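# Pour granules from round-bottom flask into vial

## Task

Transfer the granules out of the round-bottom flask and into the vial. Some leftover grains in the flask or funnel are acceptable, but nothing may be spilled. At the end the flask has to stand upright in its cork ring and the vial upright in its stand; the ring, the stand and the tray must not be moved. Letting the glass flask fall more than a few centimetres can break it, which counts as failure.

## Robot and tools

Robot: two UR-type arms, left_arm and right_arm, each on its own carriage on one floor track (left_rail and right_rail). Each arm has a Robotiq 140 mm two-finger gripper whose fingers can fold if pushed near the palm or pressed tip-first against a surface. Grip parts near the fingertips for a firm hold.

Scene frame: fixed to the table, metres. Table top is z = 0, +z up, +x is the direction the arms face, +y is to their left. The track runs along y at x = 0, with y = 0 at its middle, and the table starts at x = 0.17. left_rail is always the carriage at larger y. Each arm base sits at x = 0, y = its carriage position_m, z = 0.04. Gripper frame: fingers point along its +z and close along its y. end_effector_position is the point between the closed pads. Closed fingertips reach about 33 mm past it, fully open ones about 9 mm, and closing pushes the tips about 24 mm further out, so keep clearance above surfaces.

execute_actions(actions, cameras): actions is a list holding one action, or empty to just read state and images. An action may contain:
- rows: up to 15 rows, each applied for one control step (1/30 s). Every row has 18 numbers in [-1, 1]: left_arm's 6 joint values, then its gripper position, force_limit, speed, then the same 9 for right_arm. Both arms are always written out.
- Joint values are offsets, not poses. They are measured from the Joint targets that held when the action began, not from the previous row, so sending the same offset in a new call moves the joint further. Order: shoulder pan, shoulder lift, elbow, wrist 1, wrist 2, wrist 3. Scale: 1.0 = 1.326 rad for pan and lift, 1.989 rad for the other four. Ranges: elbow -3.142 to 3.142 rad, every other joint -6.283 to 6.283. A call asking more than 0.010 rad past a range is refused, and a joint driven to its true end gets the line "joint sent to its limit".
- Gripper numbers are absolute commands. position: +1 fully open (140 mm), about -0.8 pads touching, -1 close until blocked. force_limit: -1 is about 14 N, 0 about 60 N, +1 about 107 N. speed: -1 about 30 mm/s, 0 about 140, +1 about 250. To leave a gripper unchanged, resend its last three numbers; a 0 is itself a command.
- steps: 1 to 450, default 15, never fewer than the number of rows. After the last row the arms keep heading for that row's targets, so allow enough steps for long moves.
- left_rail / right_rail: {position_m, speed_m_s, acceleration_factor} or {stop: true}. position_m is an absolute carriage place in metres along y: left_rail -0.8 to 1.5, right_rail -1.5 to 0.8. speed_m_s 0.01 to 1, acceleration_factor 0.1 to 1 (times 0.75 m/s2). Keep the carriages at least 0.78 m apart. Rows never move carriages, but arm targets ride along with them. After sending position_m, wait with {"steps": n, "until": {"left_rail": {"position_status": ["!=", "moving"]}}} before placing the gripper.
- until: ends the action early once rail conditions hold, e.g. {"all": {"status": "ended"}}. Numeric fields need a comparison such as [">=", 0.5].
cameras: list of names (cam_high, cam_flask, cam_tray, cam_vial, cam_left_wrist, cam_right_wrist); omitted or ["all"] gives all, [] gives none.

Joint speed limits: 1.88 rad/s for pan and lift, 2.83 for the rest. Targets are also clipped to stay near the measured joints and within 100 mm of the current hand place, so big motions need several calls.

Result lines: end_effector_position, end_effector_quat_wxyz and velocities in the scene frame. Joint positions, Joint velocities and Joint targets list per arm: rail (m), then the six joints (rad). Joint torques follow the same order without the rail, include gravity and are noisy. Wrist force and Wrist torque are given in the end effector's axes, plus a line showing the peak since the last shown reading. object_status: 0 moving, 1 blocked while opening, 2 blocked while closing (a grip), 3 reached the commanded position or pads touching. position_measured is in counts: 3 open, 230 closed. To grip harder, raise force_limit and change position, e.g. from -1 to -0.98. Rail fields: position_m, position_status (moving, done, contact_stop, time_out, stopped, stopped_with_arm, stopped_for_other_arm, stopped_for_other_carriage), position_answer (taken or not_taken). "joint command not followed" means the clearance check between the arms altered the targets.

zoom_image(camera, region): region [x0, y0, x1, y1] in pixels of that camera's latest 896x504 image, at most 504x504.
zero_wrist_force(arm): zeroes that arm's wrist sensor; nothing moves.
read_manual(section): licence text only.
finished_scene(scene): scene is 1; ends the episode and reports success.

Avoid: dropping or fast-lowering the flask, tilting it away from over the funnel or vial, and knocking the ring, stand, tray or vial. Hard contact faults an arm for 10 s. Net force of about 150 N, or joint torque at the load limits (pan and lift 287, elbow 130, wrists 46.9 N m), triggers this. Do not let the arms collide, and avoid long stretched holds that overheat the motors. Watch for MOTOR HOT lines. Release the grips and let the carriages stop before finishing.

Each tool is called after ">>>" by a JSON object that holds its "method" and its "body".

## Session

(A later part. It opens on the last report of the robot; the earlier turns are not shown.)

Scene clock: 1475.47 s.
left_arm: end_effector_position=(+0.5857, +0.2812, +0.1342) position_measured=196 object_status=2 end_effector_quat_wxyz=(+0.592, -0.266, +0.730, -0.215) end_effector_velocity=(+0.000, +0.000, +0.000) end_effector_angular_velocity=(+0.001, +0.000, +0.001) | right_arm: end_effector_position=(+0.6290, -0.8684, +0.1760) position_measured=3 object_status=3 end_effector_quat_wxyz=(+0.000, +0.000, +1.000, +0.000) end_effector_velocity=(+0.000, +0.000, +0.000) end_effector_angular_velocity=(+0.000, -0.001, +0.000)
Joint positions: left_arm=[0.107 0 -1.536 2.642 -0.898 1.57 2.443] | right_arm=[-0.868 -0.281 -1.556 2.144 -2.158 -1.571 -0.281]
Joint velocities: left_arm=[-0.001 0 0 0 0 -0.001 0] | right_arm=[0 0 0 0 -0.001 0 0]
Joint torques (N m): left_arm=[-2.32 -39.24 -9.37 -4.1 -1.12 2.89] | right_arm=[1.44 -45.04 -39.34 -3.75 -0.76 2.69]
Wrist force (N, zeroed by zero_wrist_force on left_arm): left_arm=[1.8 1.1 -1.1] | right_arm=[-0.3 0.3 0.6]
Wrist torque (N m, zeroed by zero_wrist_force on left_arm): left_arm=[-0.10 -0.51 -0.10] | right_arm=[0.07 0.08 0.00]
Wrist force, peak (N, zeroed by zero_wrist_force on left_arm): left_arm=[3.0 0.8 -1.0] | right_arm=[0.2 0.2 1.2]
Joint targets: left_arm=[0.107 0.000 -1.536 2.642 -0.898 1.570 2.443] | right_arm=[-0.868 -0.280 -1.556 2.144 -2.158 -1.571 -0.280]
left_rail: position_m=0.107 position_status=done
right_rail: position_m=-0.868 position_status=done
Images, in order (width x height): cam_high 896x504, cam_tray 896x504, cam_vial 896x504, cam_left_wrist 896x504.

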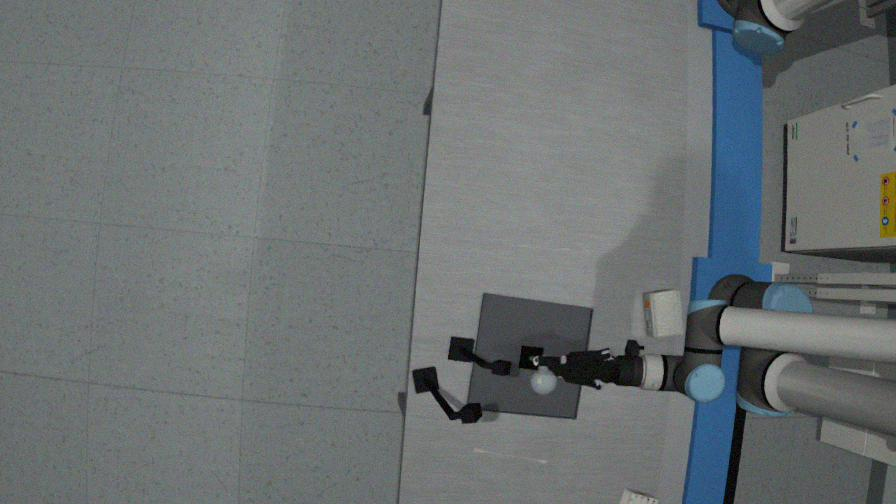

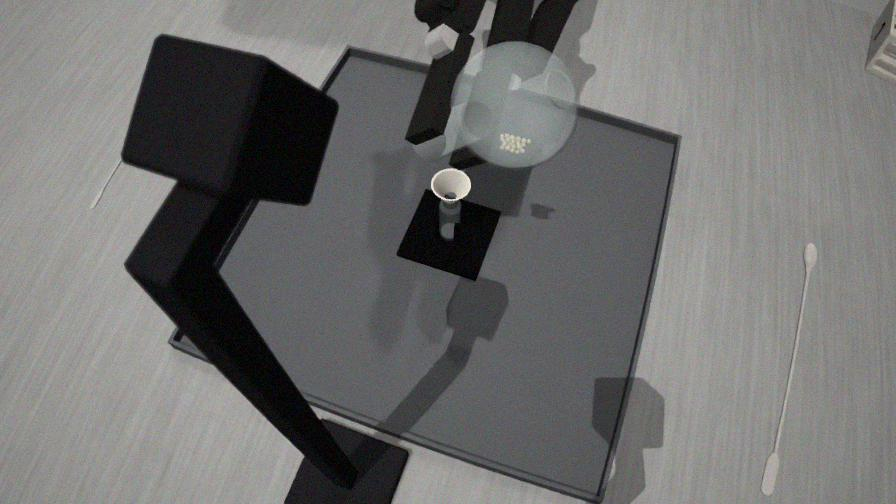

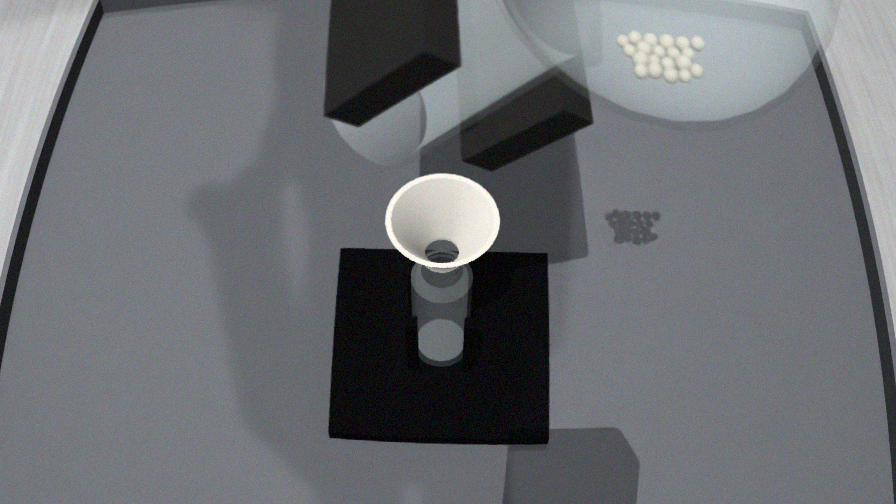

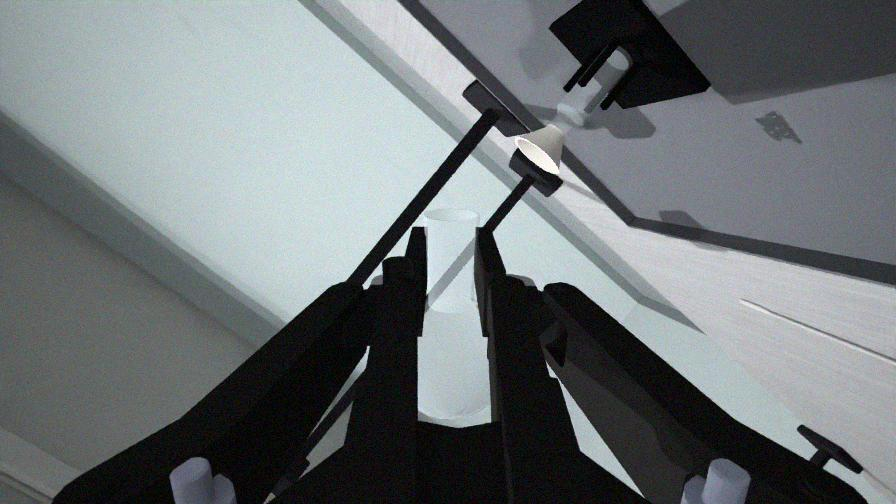

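>>> {"method": "zoom_image", "body": {"camera": "cam_vial", "region": [290, 0, 610, 290]}}

>>> {"method": "zoom_image", "body": {"camera": "cam_left_wrist", "region": [410, 0, 660, 260]}}

>>> {"method": "zoom_image", "body": {"camera": "cam_high", "region": [490, 310, 616, 410]}}

>>> {"method": "zoom_image", "body": {"camera": "cam_tray", "region": [380, 30, 600, 260]}}

Scaled by 1.575 from the camera's 896x504 image, which has a finer 1280x720 frame.

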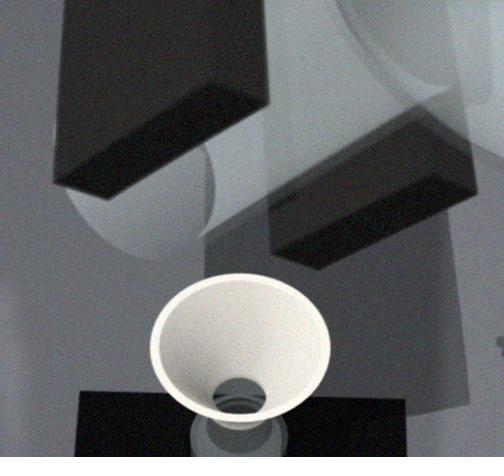

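Scaled by 1.938 from the camera's 896x504 image, which has a finer 1280x720 frame.

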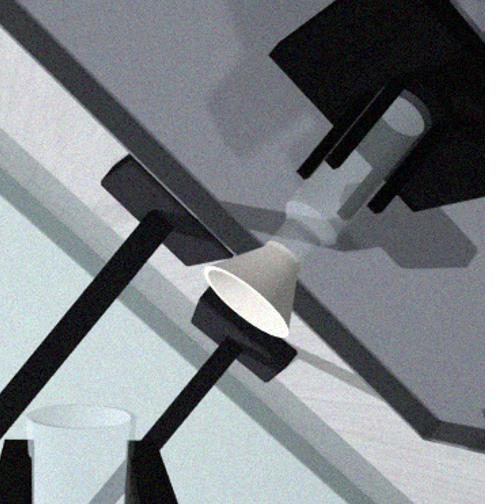

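Scaled by 4.000 from the camera's 896x504 image, which has a finer 1280x720 frame.

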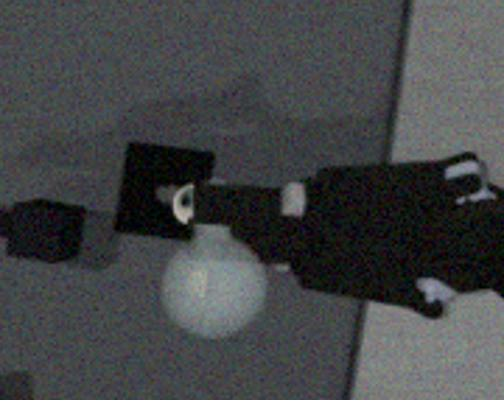

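Scaled by 2.191 from the camera's 896x504 image, which has a finer 1280x720 frame.

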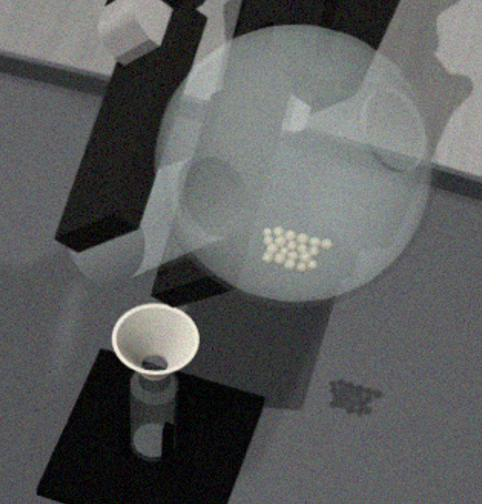

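>>> {"method": "execute_actions", "body": {"actions": [{"rows": [[0,0.00081,0.00013,-0.00066,0,0,-1,-0.5,-1,0,0,0,0,0,0,1,1,1],[0,0.00308,0.00048,-0.00254,0,0,-1,-0.5,-1,0,0,0,0,0,0,1,1,1],[0,0.00659,0.00103,-0.00543,0,0,-1,-0.5,-1,0,0,0,0,0,0,1,1,1],[0,0.01112,0.00174,-0.00915,0,0,-1,-0.5,-1,0,0,0,0,0,0,1,1,1],[0,0.01644,0.00257,-0.01353,0,0,-1,-0.5,-1,0,0,0,0,0,0,1,1,1],[0,0.02231,0.00349,-0.01837,0,0,-1,-0.5,-1,0,0,0,0,0,0,1,1,1],[0,0.02853,0.00446,-0.02349,0,0,-1,-0.5,-1,0,0,0,0,0,0,1,1,1],[0,0.03486,0.00545,-0.02869,0,0,-1,-0.5,-1,0,0,0,0,0,0,1,1,1],[0,0.04108,0.00642,-0.03381,0,0,-1,-0.5,-1,0,0,0,0,0,0,1,1,1],[0,0.04695,0.00734,-0.03865,0,0,-1,-0.5,-1,0,0,0,0,0,0,1,1,1],[0,0.05227,0.00817,-0.04303,0,0,-1,-0.5,-1,0,0,0,0,0,0,1,1,1],[0,0.0568,0.00888,-0.04675,0,0,-1,-0.5,-1,0,0,0,0,0,0,1,1,1],[0,0.06031,0.00943,-0.04964,0,0,-1,-0.5,-1,0,0,0,0,0,0,1,1,1],[0,0.06258,0.00978,-0.05152,0,0,-1,-0.5,-1,0,0,0,0,0,0,1,1,1],[0,0.06339,0.00991,-0.05218,0,0,-1,-0.5,-1,0,0,0,0,0,0,1,1,1]], "steps": 22}], "cameras": ["cam_high", "cam_vial", "cam_tray", "cam_left_wrist"]}}

Scene clock: 1581.47 s.
left_arm: end_effector_position=(+0.5827, +0.2810, +0.1066) position_measured=196 object_status=2 end_effector_quat_wxyz=(+0.592, -0.266, +0.730, -0.215) end_effector_velocity=(+0.000, +0.000, -0.001) end_effector_angular_velocity=(+0.000, +0.000, +0.000) | right_arm: end_effector_position=(+0.6290, -0.8684, +0.1760) position_measured=3 object_status=3 end_effector_quat_wxyz=(+0.000, +0.000, +1.000, +0.000) end_effector_velocity=(+0.000, +0.000, +0.000) end_effector_angular_velocity=(+0.000, -0.001, +0.001)
Joint positions: left_arm=[0.107 0 -1.452 2.662 -1.002 1.57 2.443] | right_arm=[-0.868 -0.281 -1.556 2.144 -2.158 -1.571 -0.28]
Joint velocities: left_arm=[0 0 0.003 0.001 -0.003 0 -0.001] | right_arm=[0 0.001 0 0 -0.001 0 0]
Joint torques (N m): left_arm=[-2.88 -17.81 -4.01 -4.34 -1.31 2.11] | right_arm=[2.46 -44.89 -38.28 -3.41 -0.6 2.33]
Wrist force (N, zeroed by zero_wrist_force on left_arm): left_arm=[1.5 0.9 -1.0] | right_arm=[0.0 0.4 0.7]
Wrist torque (N m, zeroed by zero_wrist_force on left_arm): left_arm=[-0.15 -0.41 -0.06] | right_arm=[0.08 0.00 0.00]
Wrist force, peak (N, zeroed by zero_wrist_force on left_arm): left_arm=[2.3 1.6 -1.1] | right_arm=[-0.2 0.3 1.2]
Joint targets: left_arm=[0.107 0.000 -1.452 2.662 -1.002 1.570 2.443] | right_arm=[-0.868 -0.280 -1.556 2.144 -2.158 -1.571 -0.280]
left_rail: position_m=0.107 position_status=done
right_rail: position_m=-0.868 position_status=done
Images, in order (width x height): cam_high 896x504, cam_tray 896x504, cam_vial 896x504, cam_left_wrist 896x504.

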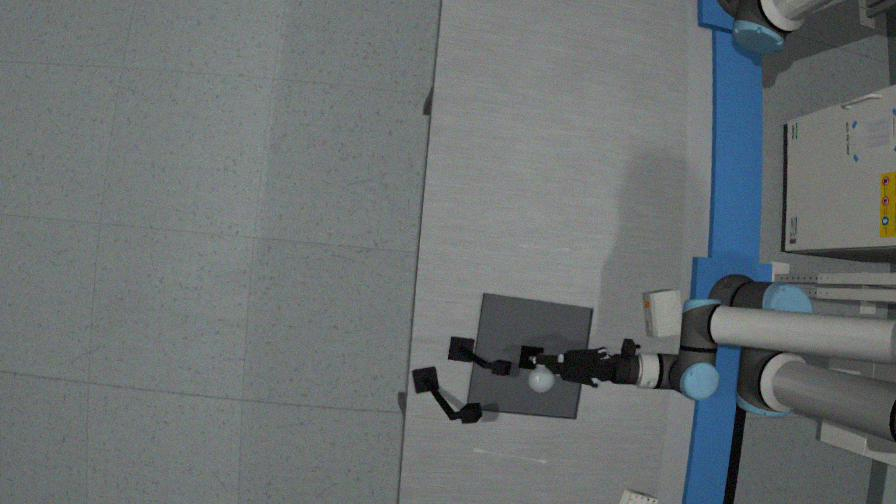

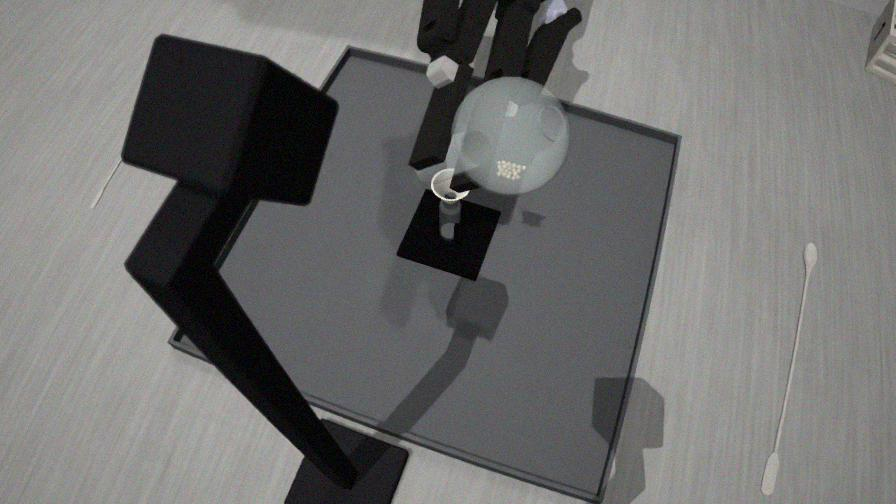

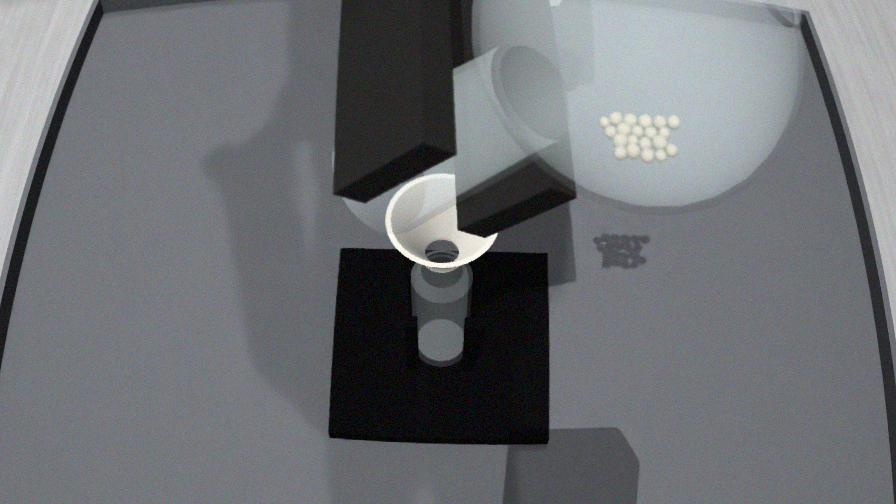

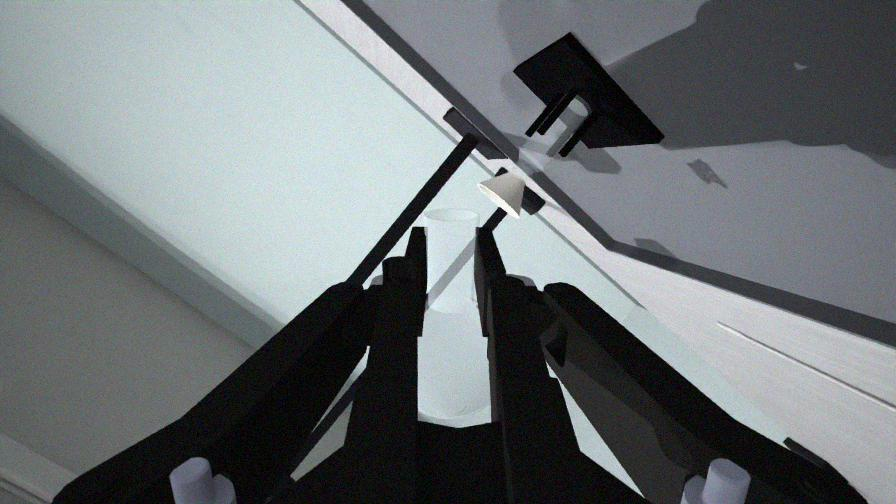

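>>> {"method": "execute_actions", "body": {"actions": []}}

Scene clock: 1607.40 s.
left_arm: end_effector_position=(+0.5827, +0.2810, +0.1065) position_measured=196 object_status=2 end_effector_quat_wxyz=(+0.592, -0.266, +0.730, -0.215) end_effector_velocity=(+0.000, +0.001, +0.000) end_effector_angular_velocity=(-0.002, +0.000, +0.002) | right_arm: end_effector_position=(+0.6290, -0.8684, +0.1760) position_measured=3 object_status=3 end_effector_quat_wxyz=(+0.000, +0.000, +1.000, +0.000) end_effector_velocity=(+0.000, +0.000, -0.001) end_effector_angular_velocity=(+0.000, +0.001, +0.000)
Joint positions: left_arm=[0.107 0 -1.452 2.662 -1.002 1.57 2.443] | right_arm=[-0.868 -0.281 -1.556 2.144 -2.158 -1.571 -0.28]
Joint velocities: left_arm=[0 0.001 0 0 0 0 -0.002] | right_arm=[0 0.001 0.001 0 0 0 0]
Joint torques (N m): left_arm=[-2.42 -21.51 -25.14 -1.11 -1.31 1.97] | right_arm=[3.25 -42.57 -37.46 -4.07 -0.72 2.67]
Wrist force (N, zeroed by zero_wrist_force on left_arm): left_arm=[1.8 0.9 -1.1] | right_arm=[0.2 0.2 0.7]
Wrist torque (N m, zeroed by zero_wrist_force on left_arm): left_arm=[-0.15 -0.50 -0.06] | right_arm=[0.04 -0.06 0.00]
Wrist force, peak (N, zeroed by zero_wrist_force on left_arm): left_arm=[2.1 1.3 -1.5] | right_arm=[-0.4 0.6 1.0]
Joint targets: left_arm=[0.107 0.000 -1.452 2.662 -1.002 1.570 2.443] | right_arm=[-0.868 -0.280 -1.556 2.144 -2.158 -1.571 -0.280]
Tool commands: left_gripper/position=-1.0 left_gripper/force_limit=-0.5 left_gripper/speed=-1.0 right_gripper/position=+1.0 right_gripper/force_limit=+1.0 right_gripper/speed=+1.0
left_rail: position_m=0.107 position_status=done
right_rail: position_m=-0.868 position_status=done

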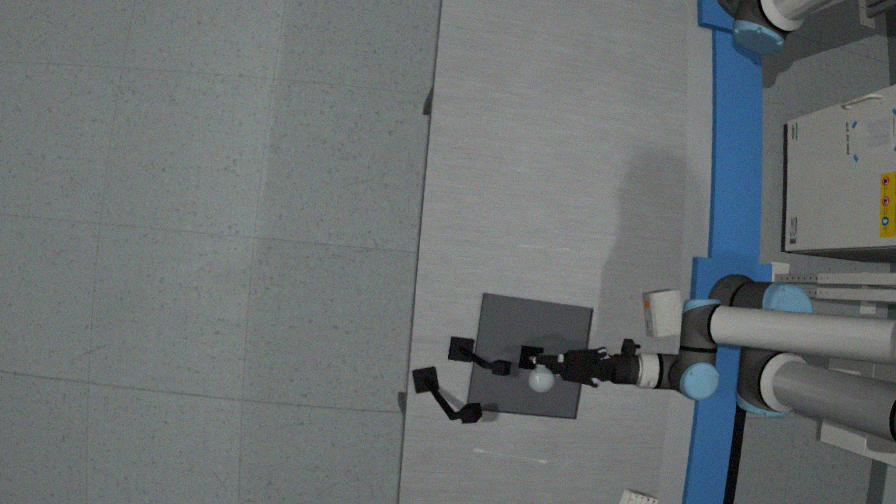

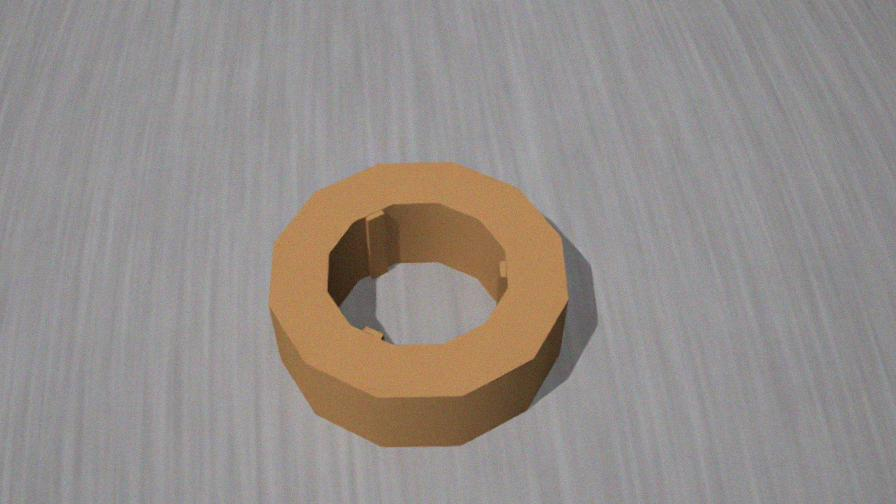

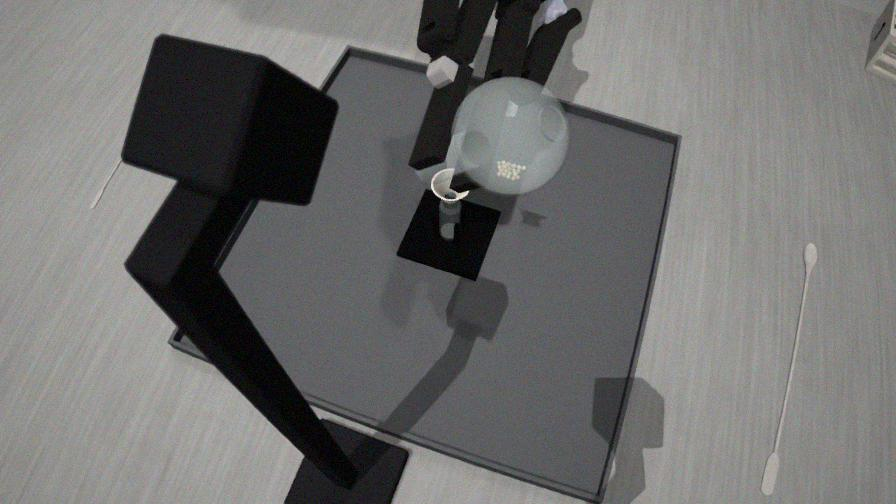

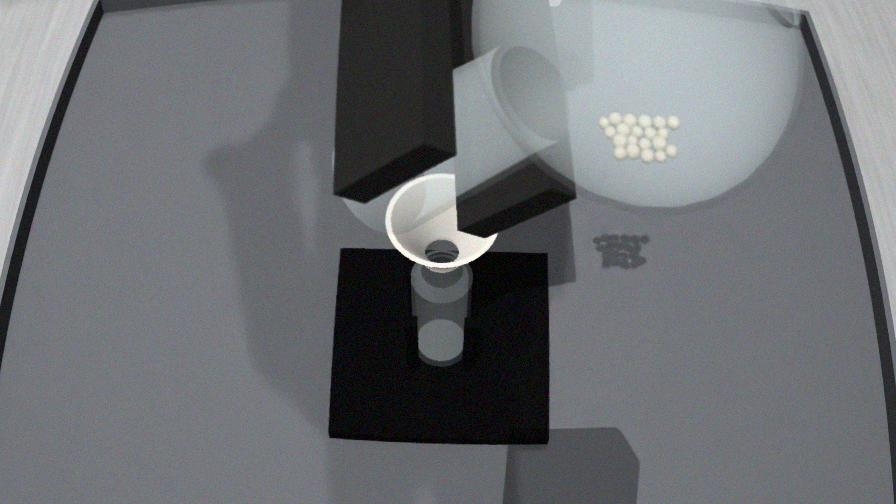

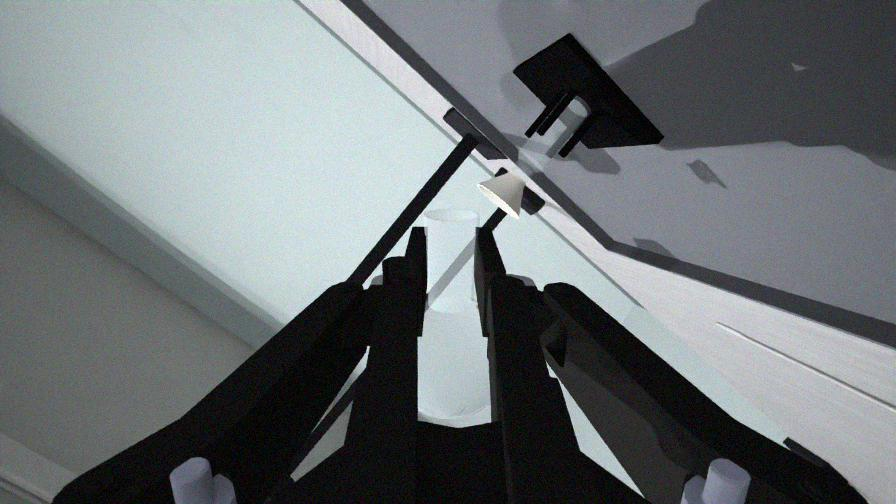

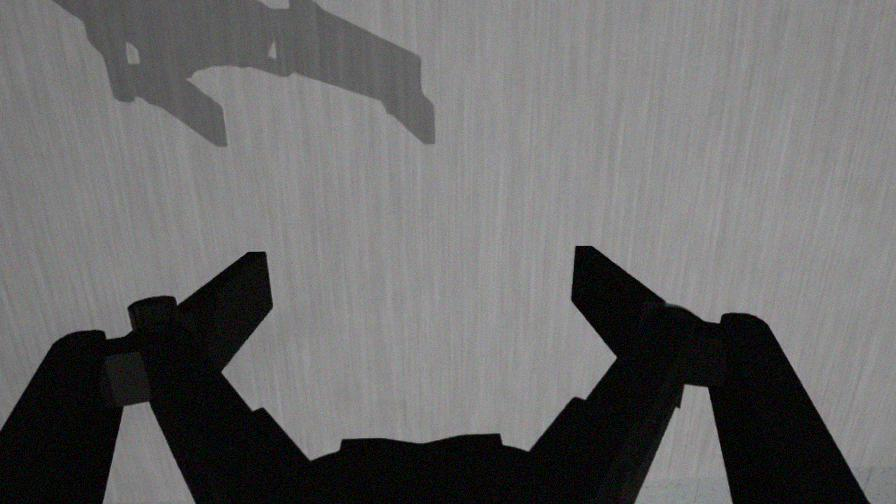

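>>> {"method": "zoom_image", "body": {"camera": "cam_vial", "region": [330, 20, 630, 320]}}

>>> {"method": "zoom_image", "body": {"camera": "cam_left_wrist", "region": [400, 80, 600, 280]}}

>>> {"method": "zoom_image", "body": {"camera": "cam_tray", "region": [380, 80, 600, 300]}}

>>> {"method": "zoom_image", "body": {"camera": "cam_high", "region": [500, 320, 620, 440]}}

Scaled by 1.680 from the camera's 896x504 image, which has a finer 1280x720 frame.

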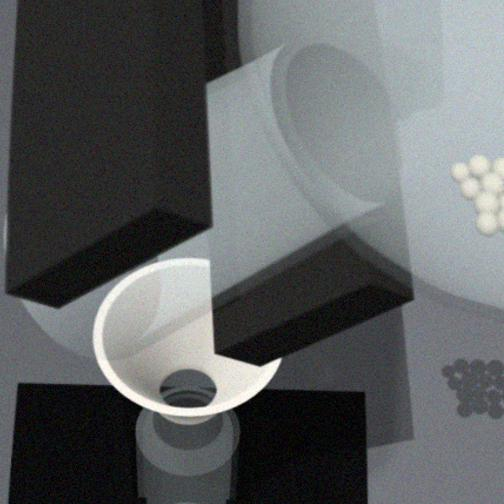

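Scaled by 2.520 from the camera's 896x504 image, which has a finer 1280x720 frame.

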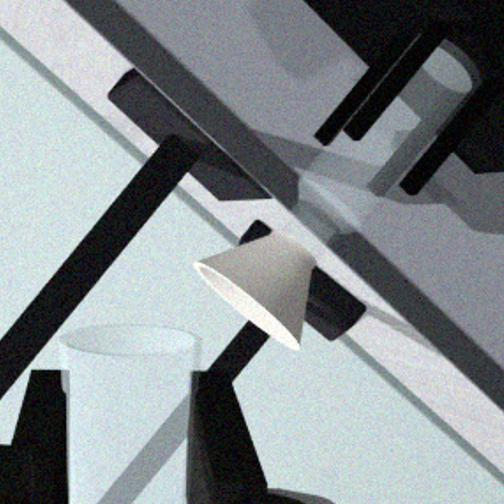

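Scaled by 2.291 from the camera's 896x504 image, which has a finer 1280x720 frame.

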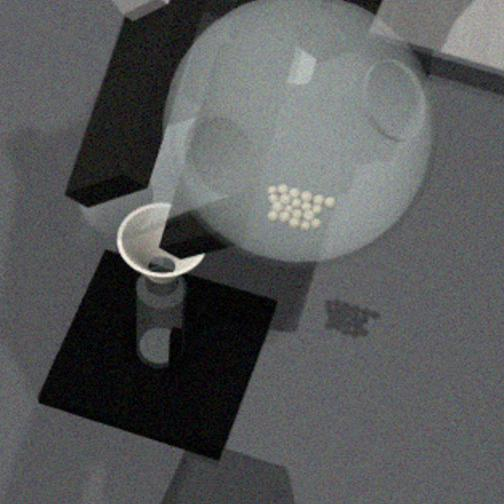

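Scaled by 4.200 from the camera's 896x504 image, which has a finer 1280x720 frame.

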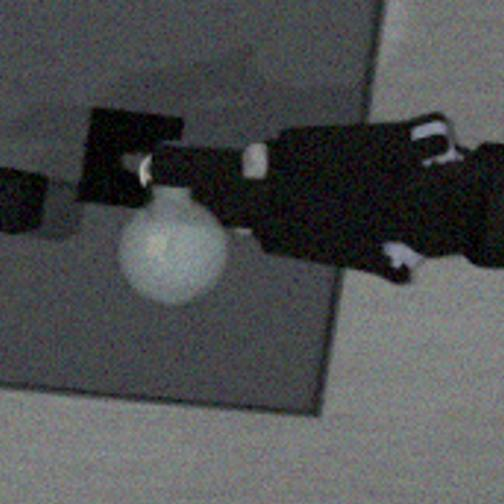

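>>> {"method": "zoom_image", "body": {"camera": "cam_high", "region": [515, 340, 565, 390]}}

>>> {"method": "zoom_image", "body": {"camera": "cam_vial", "region": [370, 130, 520, 280]}}

>>> {"method": "zoom_image", "body": {"camera": "cam_left_wrist", "region": [415, 150, 545, 250]}}

>>> {"method": "zoom_image", "body": {"camera": "cam_tray", "region": [410, 140, 510, 240]}}

Scaled by 10.080 from the camera's 896x504 image, which has a finer 1280x720 frame.

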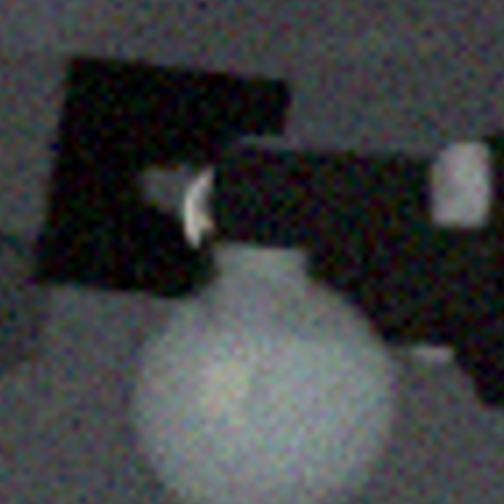

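Scaled by 3.360 from the camera's 896x504 image, which has a finer 1280x720 frame.

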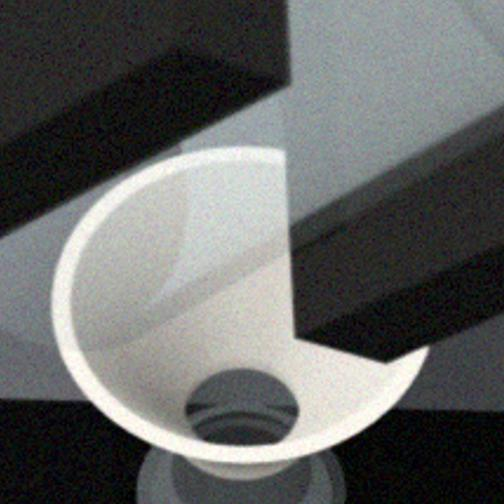

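Scaled by 3.877 from the camera's 896x504 image, which has a finer 1280x720 frame.

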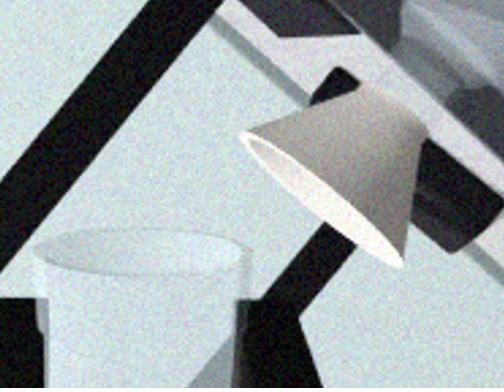

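Scaled by 5.040 from the camera's 896x504 image, which has a finer 1280x720 frame.

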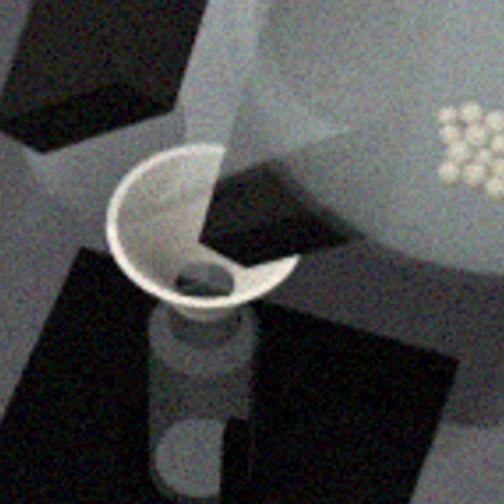

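>>> {"method": "zoom_image", "body": {"camera": "cam_left_wrist", "region": [470, 170, 530, 230]}}

>>> {"method": "zoom_image", "body": {"camera": "cam_left_wrist", "region": [415, 195, 495, 255]}}

Scaled by 8.400 from the camera's 896x504 image, which has a finer 1280x720 frame.

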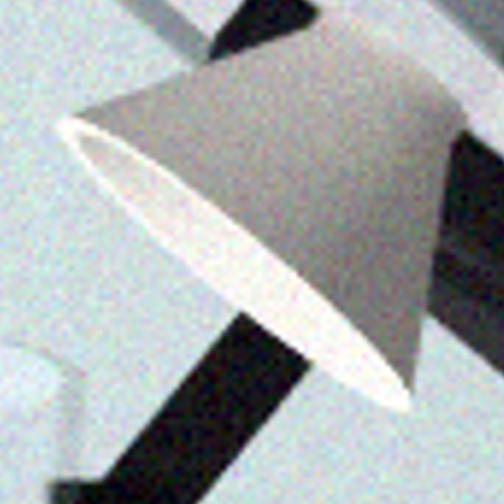

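Scaled by 6.300 from the camera's 896x504 image, which has a finer 1280x720 frame.

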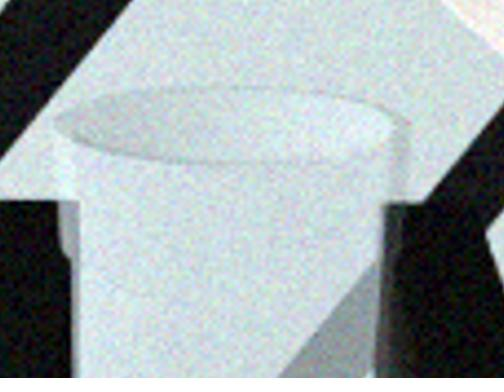

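>>> {"method": "execute_actions", "body": {"actions": [{"rows": [[0.000055,0.000512,0.000166,-0.000507,0,0,-1,-0.5,-1,0,0,0,0,0,0,1,1,1],[0.0002,0.001856,0.0006,-0.001838,0,0,-1,-0.5,-1,0,0,0,0,0,0,1,1,1],[0.000405,0.00376,0.001216,-0.003723,0,0,-1,-0.5,-1,0,0,0,0,0,0,1,1,1],[0.000641,0.00595,0.001925,-0.005891,0,0,-1,-0.5,-1,0,0,0,0,0,0,1,1,1],[0.000877,0.00814,0.002633,-0.008059,0,0,-1,-0.5,-1,0,0,0,0,0,0,1,1,1],[0.001082,0.010044,0.003249,-0.009944,0,0,-1,-0.5,-1,0,0,0,0,0,0,1,1,1],[0.001227,0.011388,0.003683,-0.011275,0,0,-1,-0.5,-1,0,0,0,0,0,0,1,1,1],[0.001282,0.0119,0.003849,-0.011782,0,0,-1,-0.5,-1,0,0,0,0,0,0,1,1,1]], "steps": 15}], "cameras": ["cam_high", "cam_tray", "cam_vial", "cam_left_wrist"]}}

Scene clock: 1710.20 s.
left_arm: end_effector_position=(+0.5795, +0.2820, +0.1008) position_measured=196 object_status=2 end_effector_quat_wxyz=(+0.592, -0.267, +0.730, -0.215) end_effector_velocity=(-0.001, +0.000, -0.001) end_effector_angular_velocity=(+0.000, +0.001, +0.000) | right_arm: end_effector_position=(+0.6290, -0.8684, +0.1760) position_measured=3 object_status=3 end_effector_quat_wxyz=(+0.000, +0.000, +1.000, +0.000) end_effector_velocity=(+0.001, +0.000, +0.000) end_effector_angular_velocity=(+0.000, -0.001, +0.000)
Joint positions: left_arm=[0.107 0.002 -1.436 2.67 -1.025 1.57 2.443] | right_arm=[-0.868 -0.281 -1.556 2.144 -2.158 -1.571 -0.281]
Joint velocities: left_arm=[0 0.001 0.002 0.002 -0.003 0.001 0] | right_arm=[0 0 0 0 -0.001 0.001 0.001]
Joint torques (N m): left_arm=[12.67 -19.56 -4.5 -4.47 -1.62 1.25] | right_arm=[4.29 -43.81 -39.34 -4.05 -0.23 2.48]
Wrist force (N, zeroed by zero_wrist_force on left_arm): left_arm=[1.7 1.1 -1.4] | right_arm=[0.0 0.2 0.8]
Wrist torque (N m, zeroed by zero_wrist_force on left_arm): left_arm=[-0.11 -0.48 -0.06] | right_arm=[0.04 -0.01 0.00]
Wrist force, peak (N, zeroed by zero_wrist_force on left_arm): left_arm=[2.4 1.4 -1.2] | right_arm=[-0.1 0.4 1.1]
Joint targets: left_arm=[0.107 0.002 -1.436 2.670 -1.025 1.570 2.443] | right_arm=[-0.868 -0.280 -1.556 2.144 -2.158 -1.571 -0.280]
left_rail: position_m=0.107 position_status=done
right_rail: position_m=-0.868 position_status=done
Images, in order (width x height): cam_high 896x504, cam_tray 896x504, cam_vial 896x504, cam_left_wrist 896x504.

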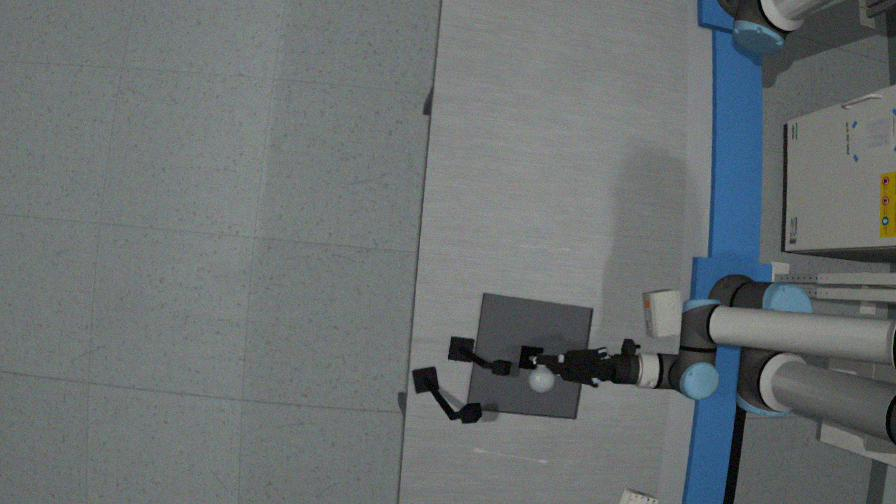

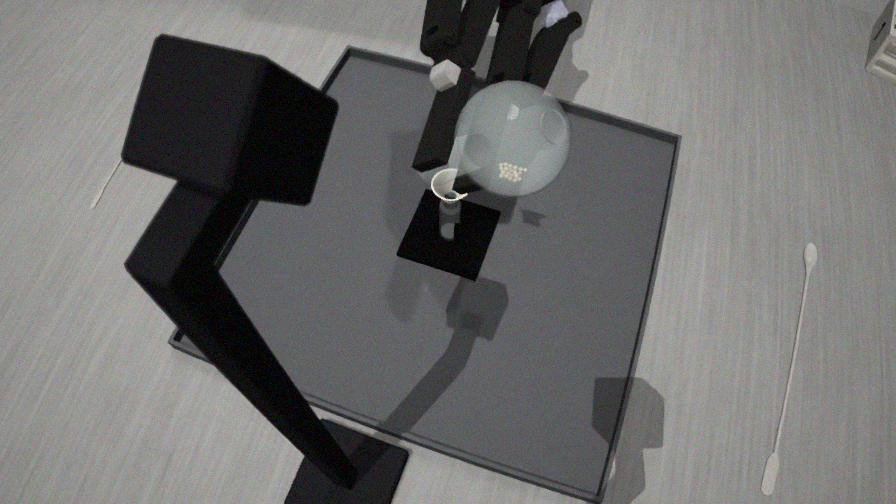

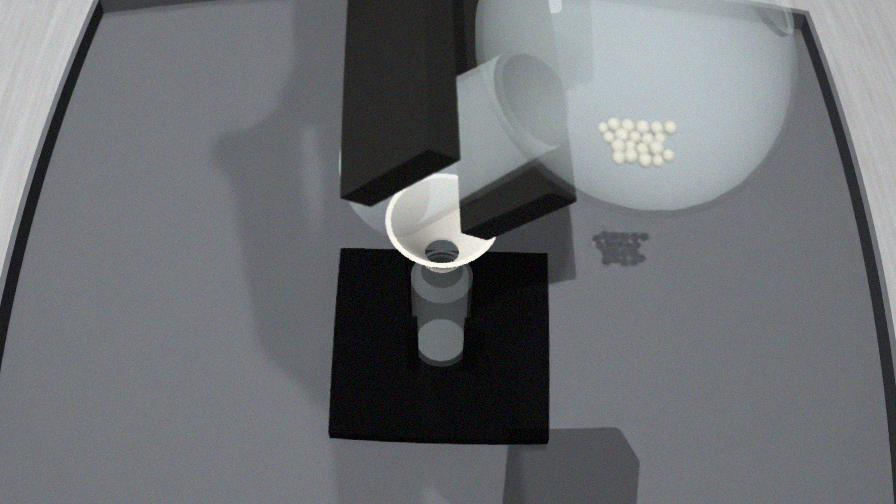

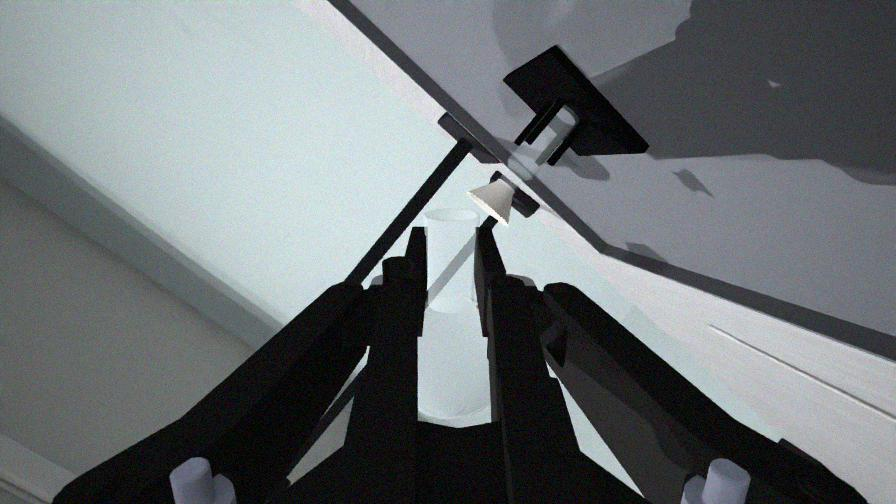

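>>> {"method": "zoom_image", "body": {"camera": "cam_left_wrist", "region": [410, 170, 530, 260]}}

>>> {"method": "zoom_image", "body": {"camera": "cam_vial", "region": [335, 130, 535, 290]}}

>>> {"method": "zoom_image", "body": {"camera": "cam_high", "region": [515, 340, 565, 390]}}

Scaled by 4.200 from the camera's 896x504 image, which has a finer 1280x720 frame.

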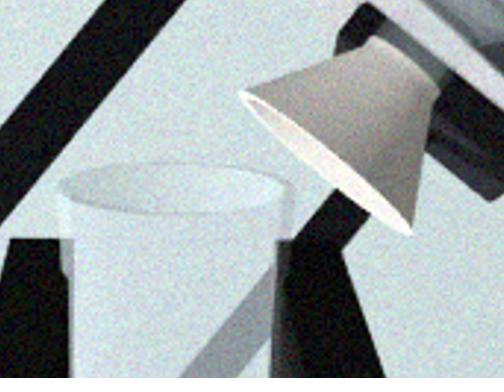

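Scaled by 2.520 from the camera's 896x504 image, which has a finer 1280x720 frame.

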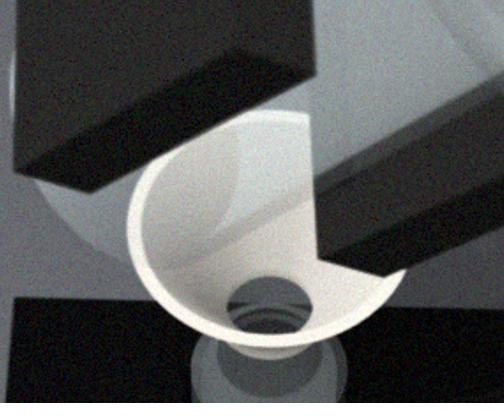

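Scaled by 10.080 from the camera's 896x504 image, which has a finer 1280x720 frame.

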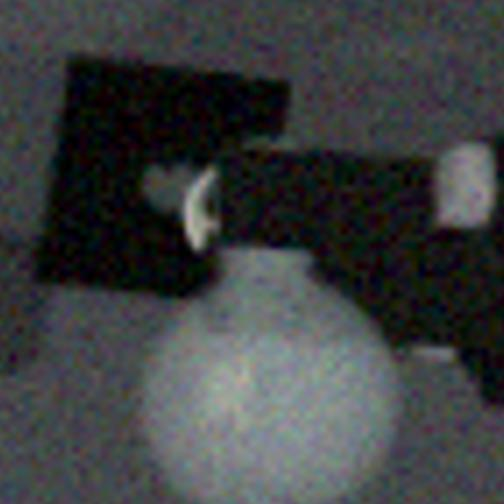

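>>> {"method": "execute_actions", "body": {"actions": [{"rows": [[0,0.000065,0.000005,-0.000049,0,0.000669,-1,-0.5,-1,0,0,0,0,0,0,1,1,1],[0,0.000249,0.000021,-0.000187,0,0.002559,-1,-0.5,-1,0,0,0,0,0,0,1,1,1],[0,0.000533,0.000044,-0.000399,0,0.005476,-1,-0.5,-1,0,0,0,0,0,0,1,1,1],[0,0.000899,0.000074,-0.000674,0,0.009235,-1,-0.5,-1,0,0,0,0,0,0,1,1,1],[0,0.001329,0.000109,-0.000996,0,0.013652,-1,-0.5,-1,0,0,0,0,0,0,1,1,1],[0,0.001805,0.000149,-0.001352,0,0.018533,-1,-0.5,-1,0,0,0,0,0,0,1,1,1],[0,0.002308,0.00019,-0.001728,0,0.023698,-1,-0.5,-1,0,0,0,0,0,0,1,1,1],[0,0.002819,0.000232,-0.002112,0,0.028952,-1,-0.5,-1,0,0,0,0,0,0,1,1,1],[0,0.003322,0.000273,-0.002488,0,0.034117,-1,-0.5,-1,0,0,0,0,0,0,1,1,1],[0,0.003798,0.000313,-0.002844,0,0.038998,-1,-0.5,-1,0,0,0,0,0,0,1,1,1],[0,0.004228,0.000348,-0.003166,0,0.043415,-1,-0.5,-1,0,0,0,0,0,0,1,1,1],[0,0.004594,0.000378,-0.003441,0,0.047174,-1,-0.5,-1,0,0,0,0,0,0,1,1,1],[0,0.004878,0.000401,-0.003653,0,0.050091,-1,-0.5,-1,0,0,0,0,0,0,1,1,1],[0,0.005062,0.000417,-0.003791,0,0.051981,-1,-0.5,-1,0,0,0,0,0,0,1,1,1],[0,0.005127,0.000422,-0.00384,0,0.05265,-1,-0.5,-1,0,0,0,0,0,0,1,1,1]], "steps": 20}], "cameras": ["cam_tray", "cam_vial", "cam_left_wrist"]}}

Scene clock: 1768.23 s.
left_arm: end_effector_position=(+0.5794, +0.2820, +0.0987) position_measured=196 object_status=2 end_effector_quat_wxyz=(+0.602, -0.228, +0.743, -0.184) end_effector_velocity=(+0.000, +0.000, +0.000) end_effector_angular_velocity=(+0.003, +0.000, -0.001) | right_arm: end_effector_position=(+0.6290, -0.8684, +0.1760) position_measured=3 object_status=3 end_effector_quat_wxyz=(+0.000, +0.000, +1.000, +0.000) end_effector_velocity=(-0.001, -0.002, -0.001) end_effector_angular_velocity=(-0.002, +0.002, -0.001)
Joint positions: left_arm=[0.107 0.002 -1.429 2.671 -1.033 1.57 2.547] | right_arm=[-0.868 -0.281 -1.556 2.144 -2.158 -1.571 -0.28]
Joint velocities: left_arm=[0 0 0.001 0 0 0 0.003] | right_arm=[0 -0.002 0.001 0.001 0 -0.002 0]
Joint torques (N m): left_arm=[-4.67 -18.09 -4.67 -4.33 -1.53 3.75] | right_arm=[6.9 -42.81 -39.24 -4.59 -0.41 2.14]
Wrist force (N, zeroed by zero_wrist_force on left_arm): left_arm=[1.9 0.5 -1.1] | right_arm=[-0.2 0.6 0.8]
Wrist torque (N m, zeroed by zero_wrist_force on left_arm): left_arm=[-0.24 -0.51 -0.05] | right_arm=[0.12 0.04 0.00]
Wrist force, peak (N, zeroed by zero_wrist_force on left_arm): left_arm=[2.3 1.2 -1.1] | right_arm=[-0.3 0.5 1.2]
Joint targets: left_arm=[0.107 0.002 -1.429 2.671 -1.033 1.570 2.548] | right_arm=[-0.868 -0.280 -1.556 2.144 -2.158 -1.571 -0.280]
left_rail: position_m=0.107 position_status=done
right_rail: position_m=-0.868 position_status=done
Images, in order (width x height): cam_tray 896x504, cam_vial 896x504, cam_left_wrist 896x504.

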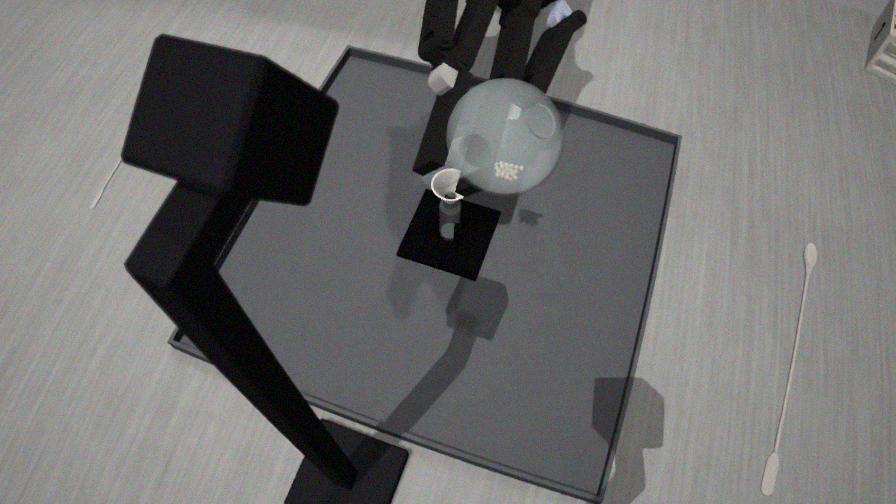

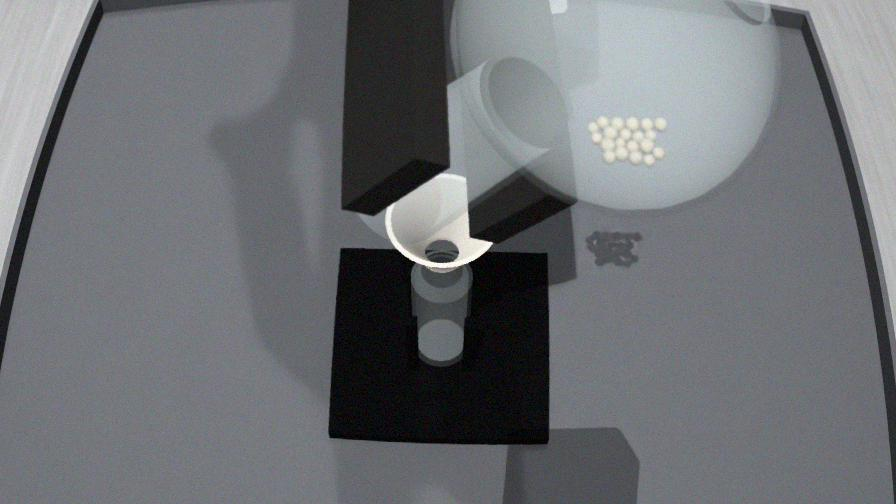

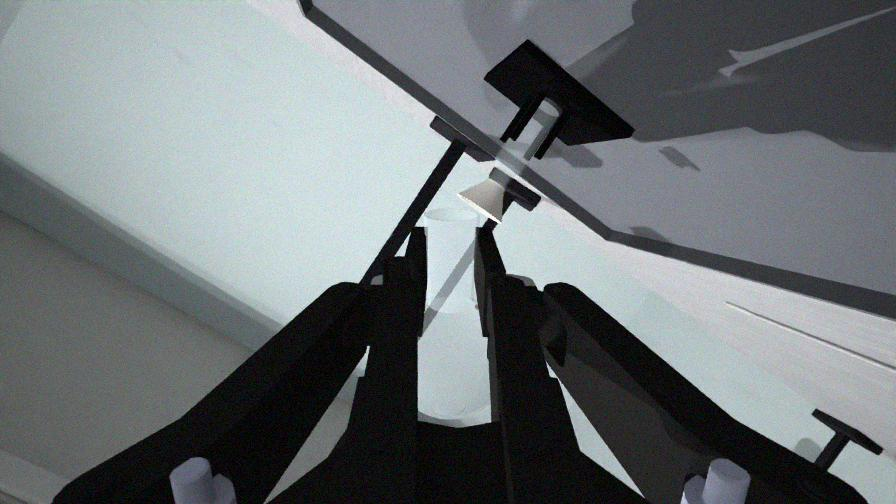

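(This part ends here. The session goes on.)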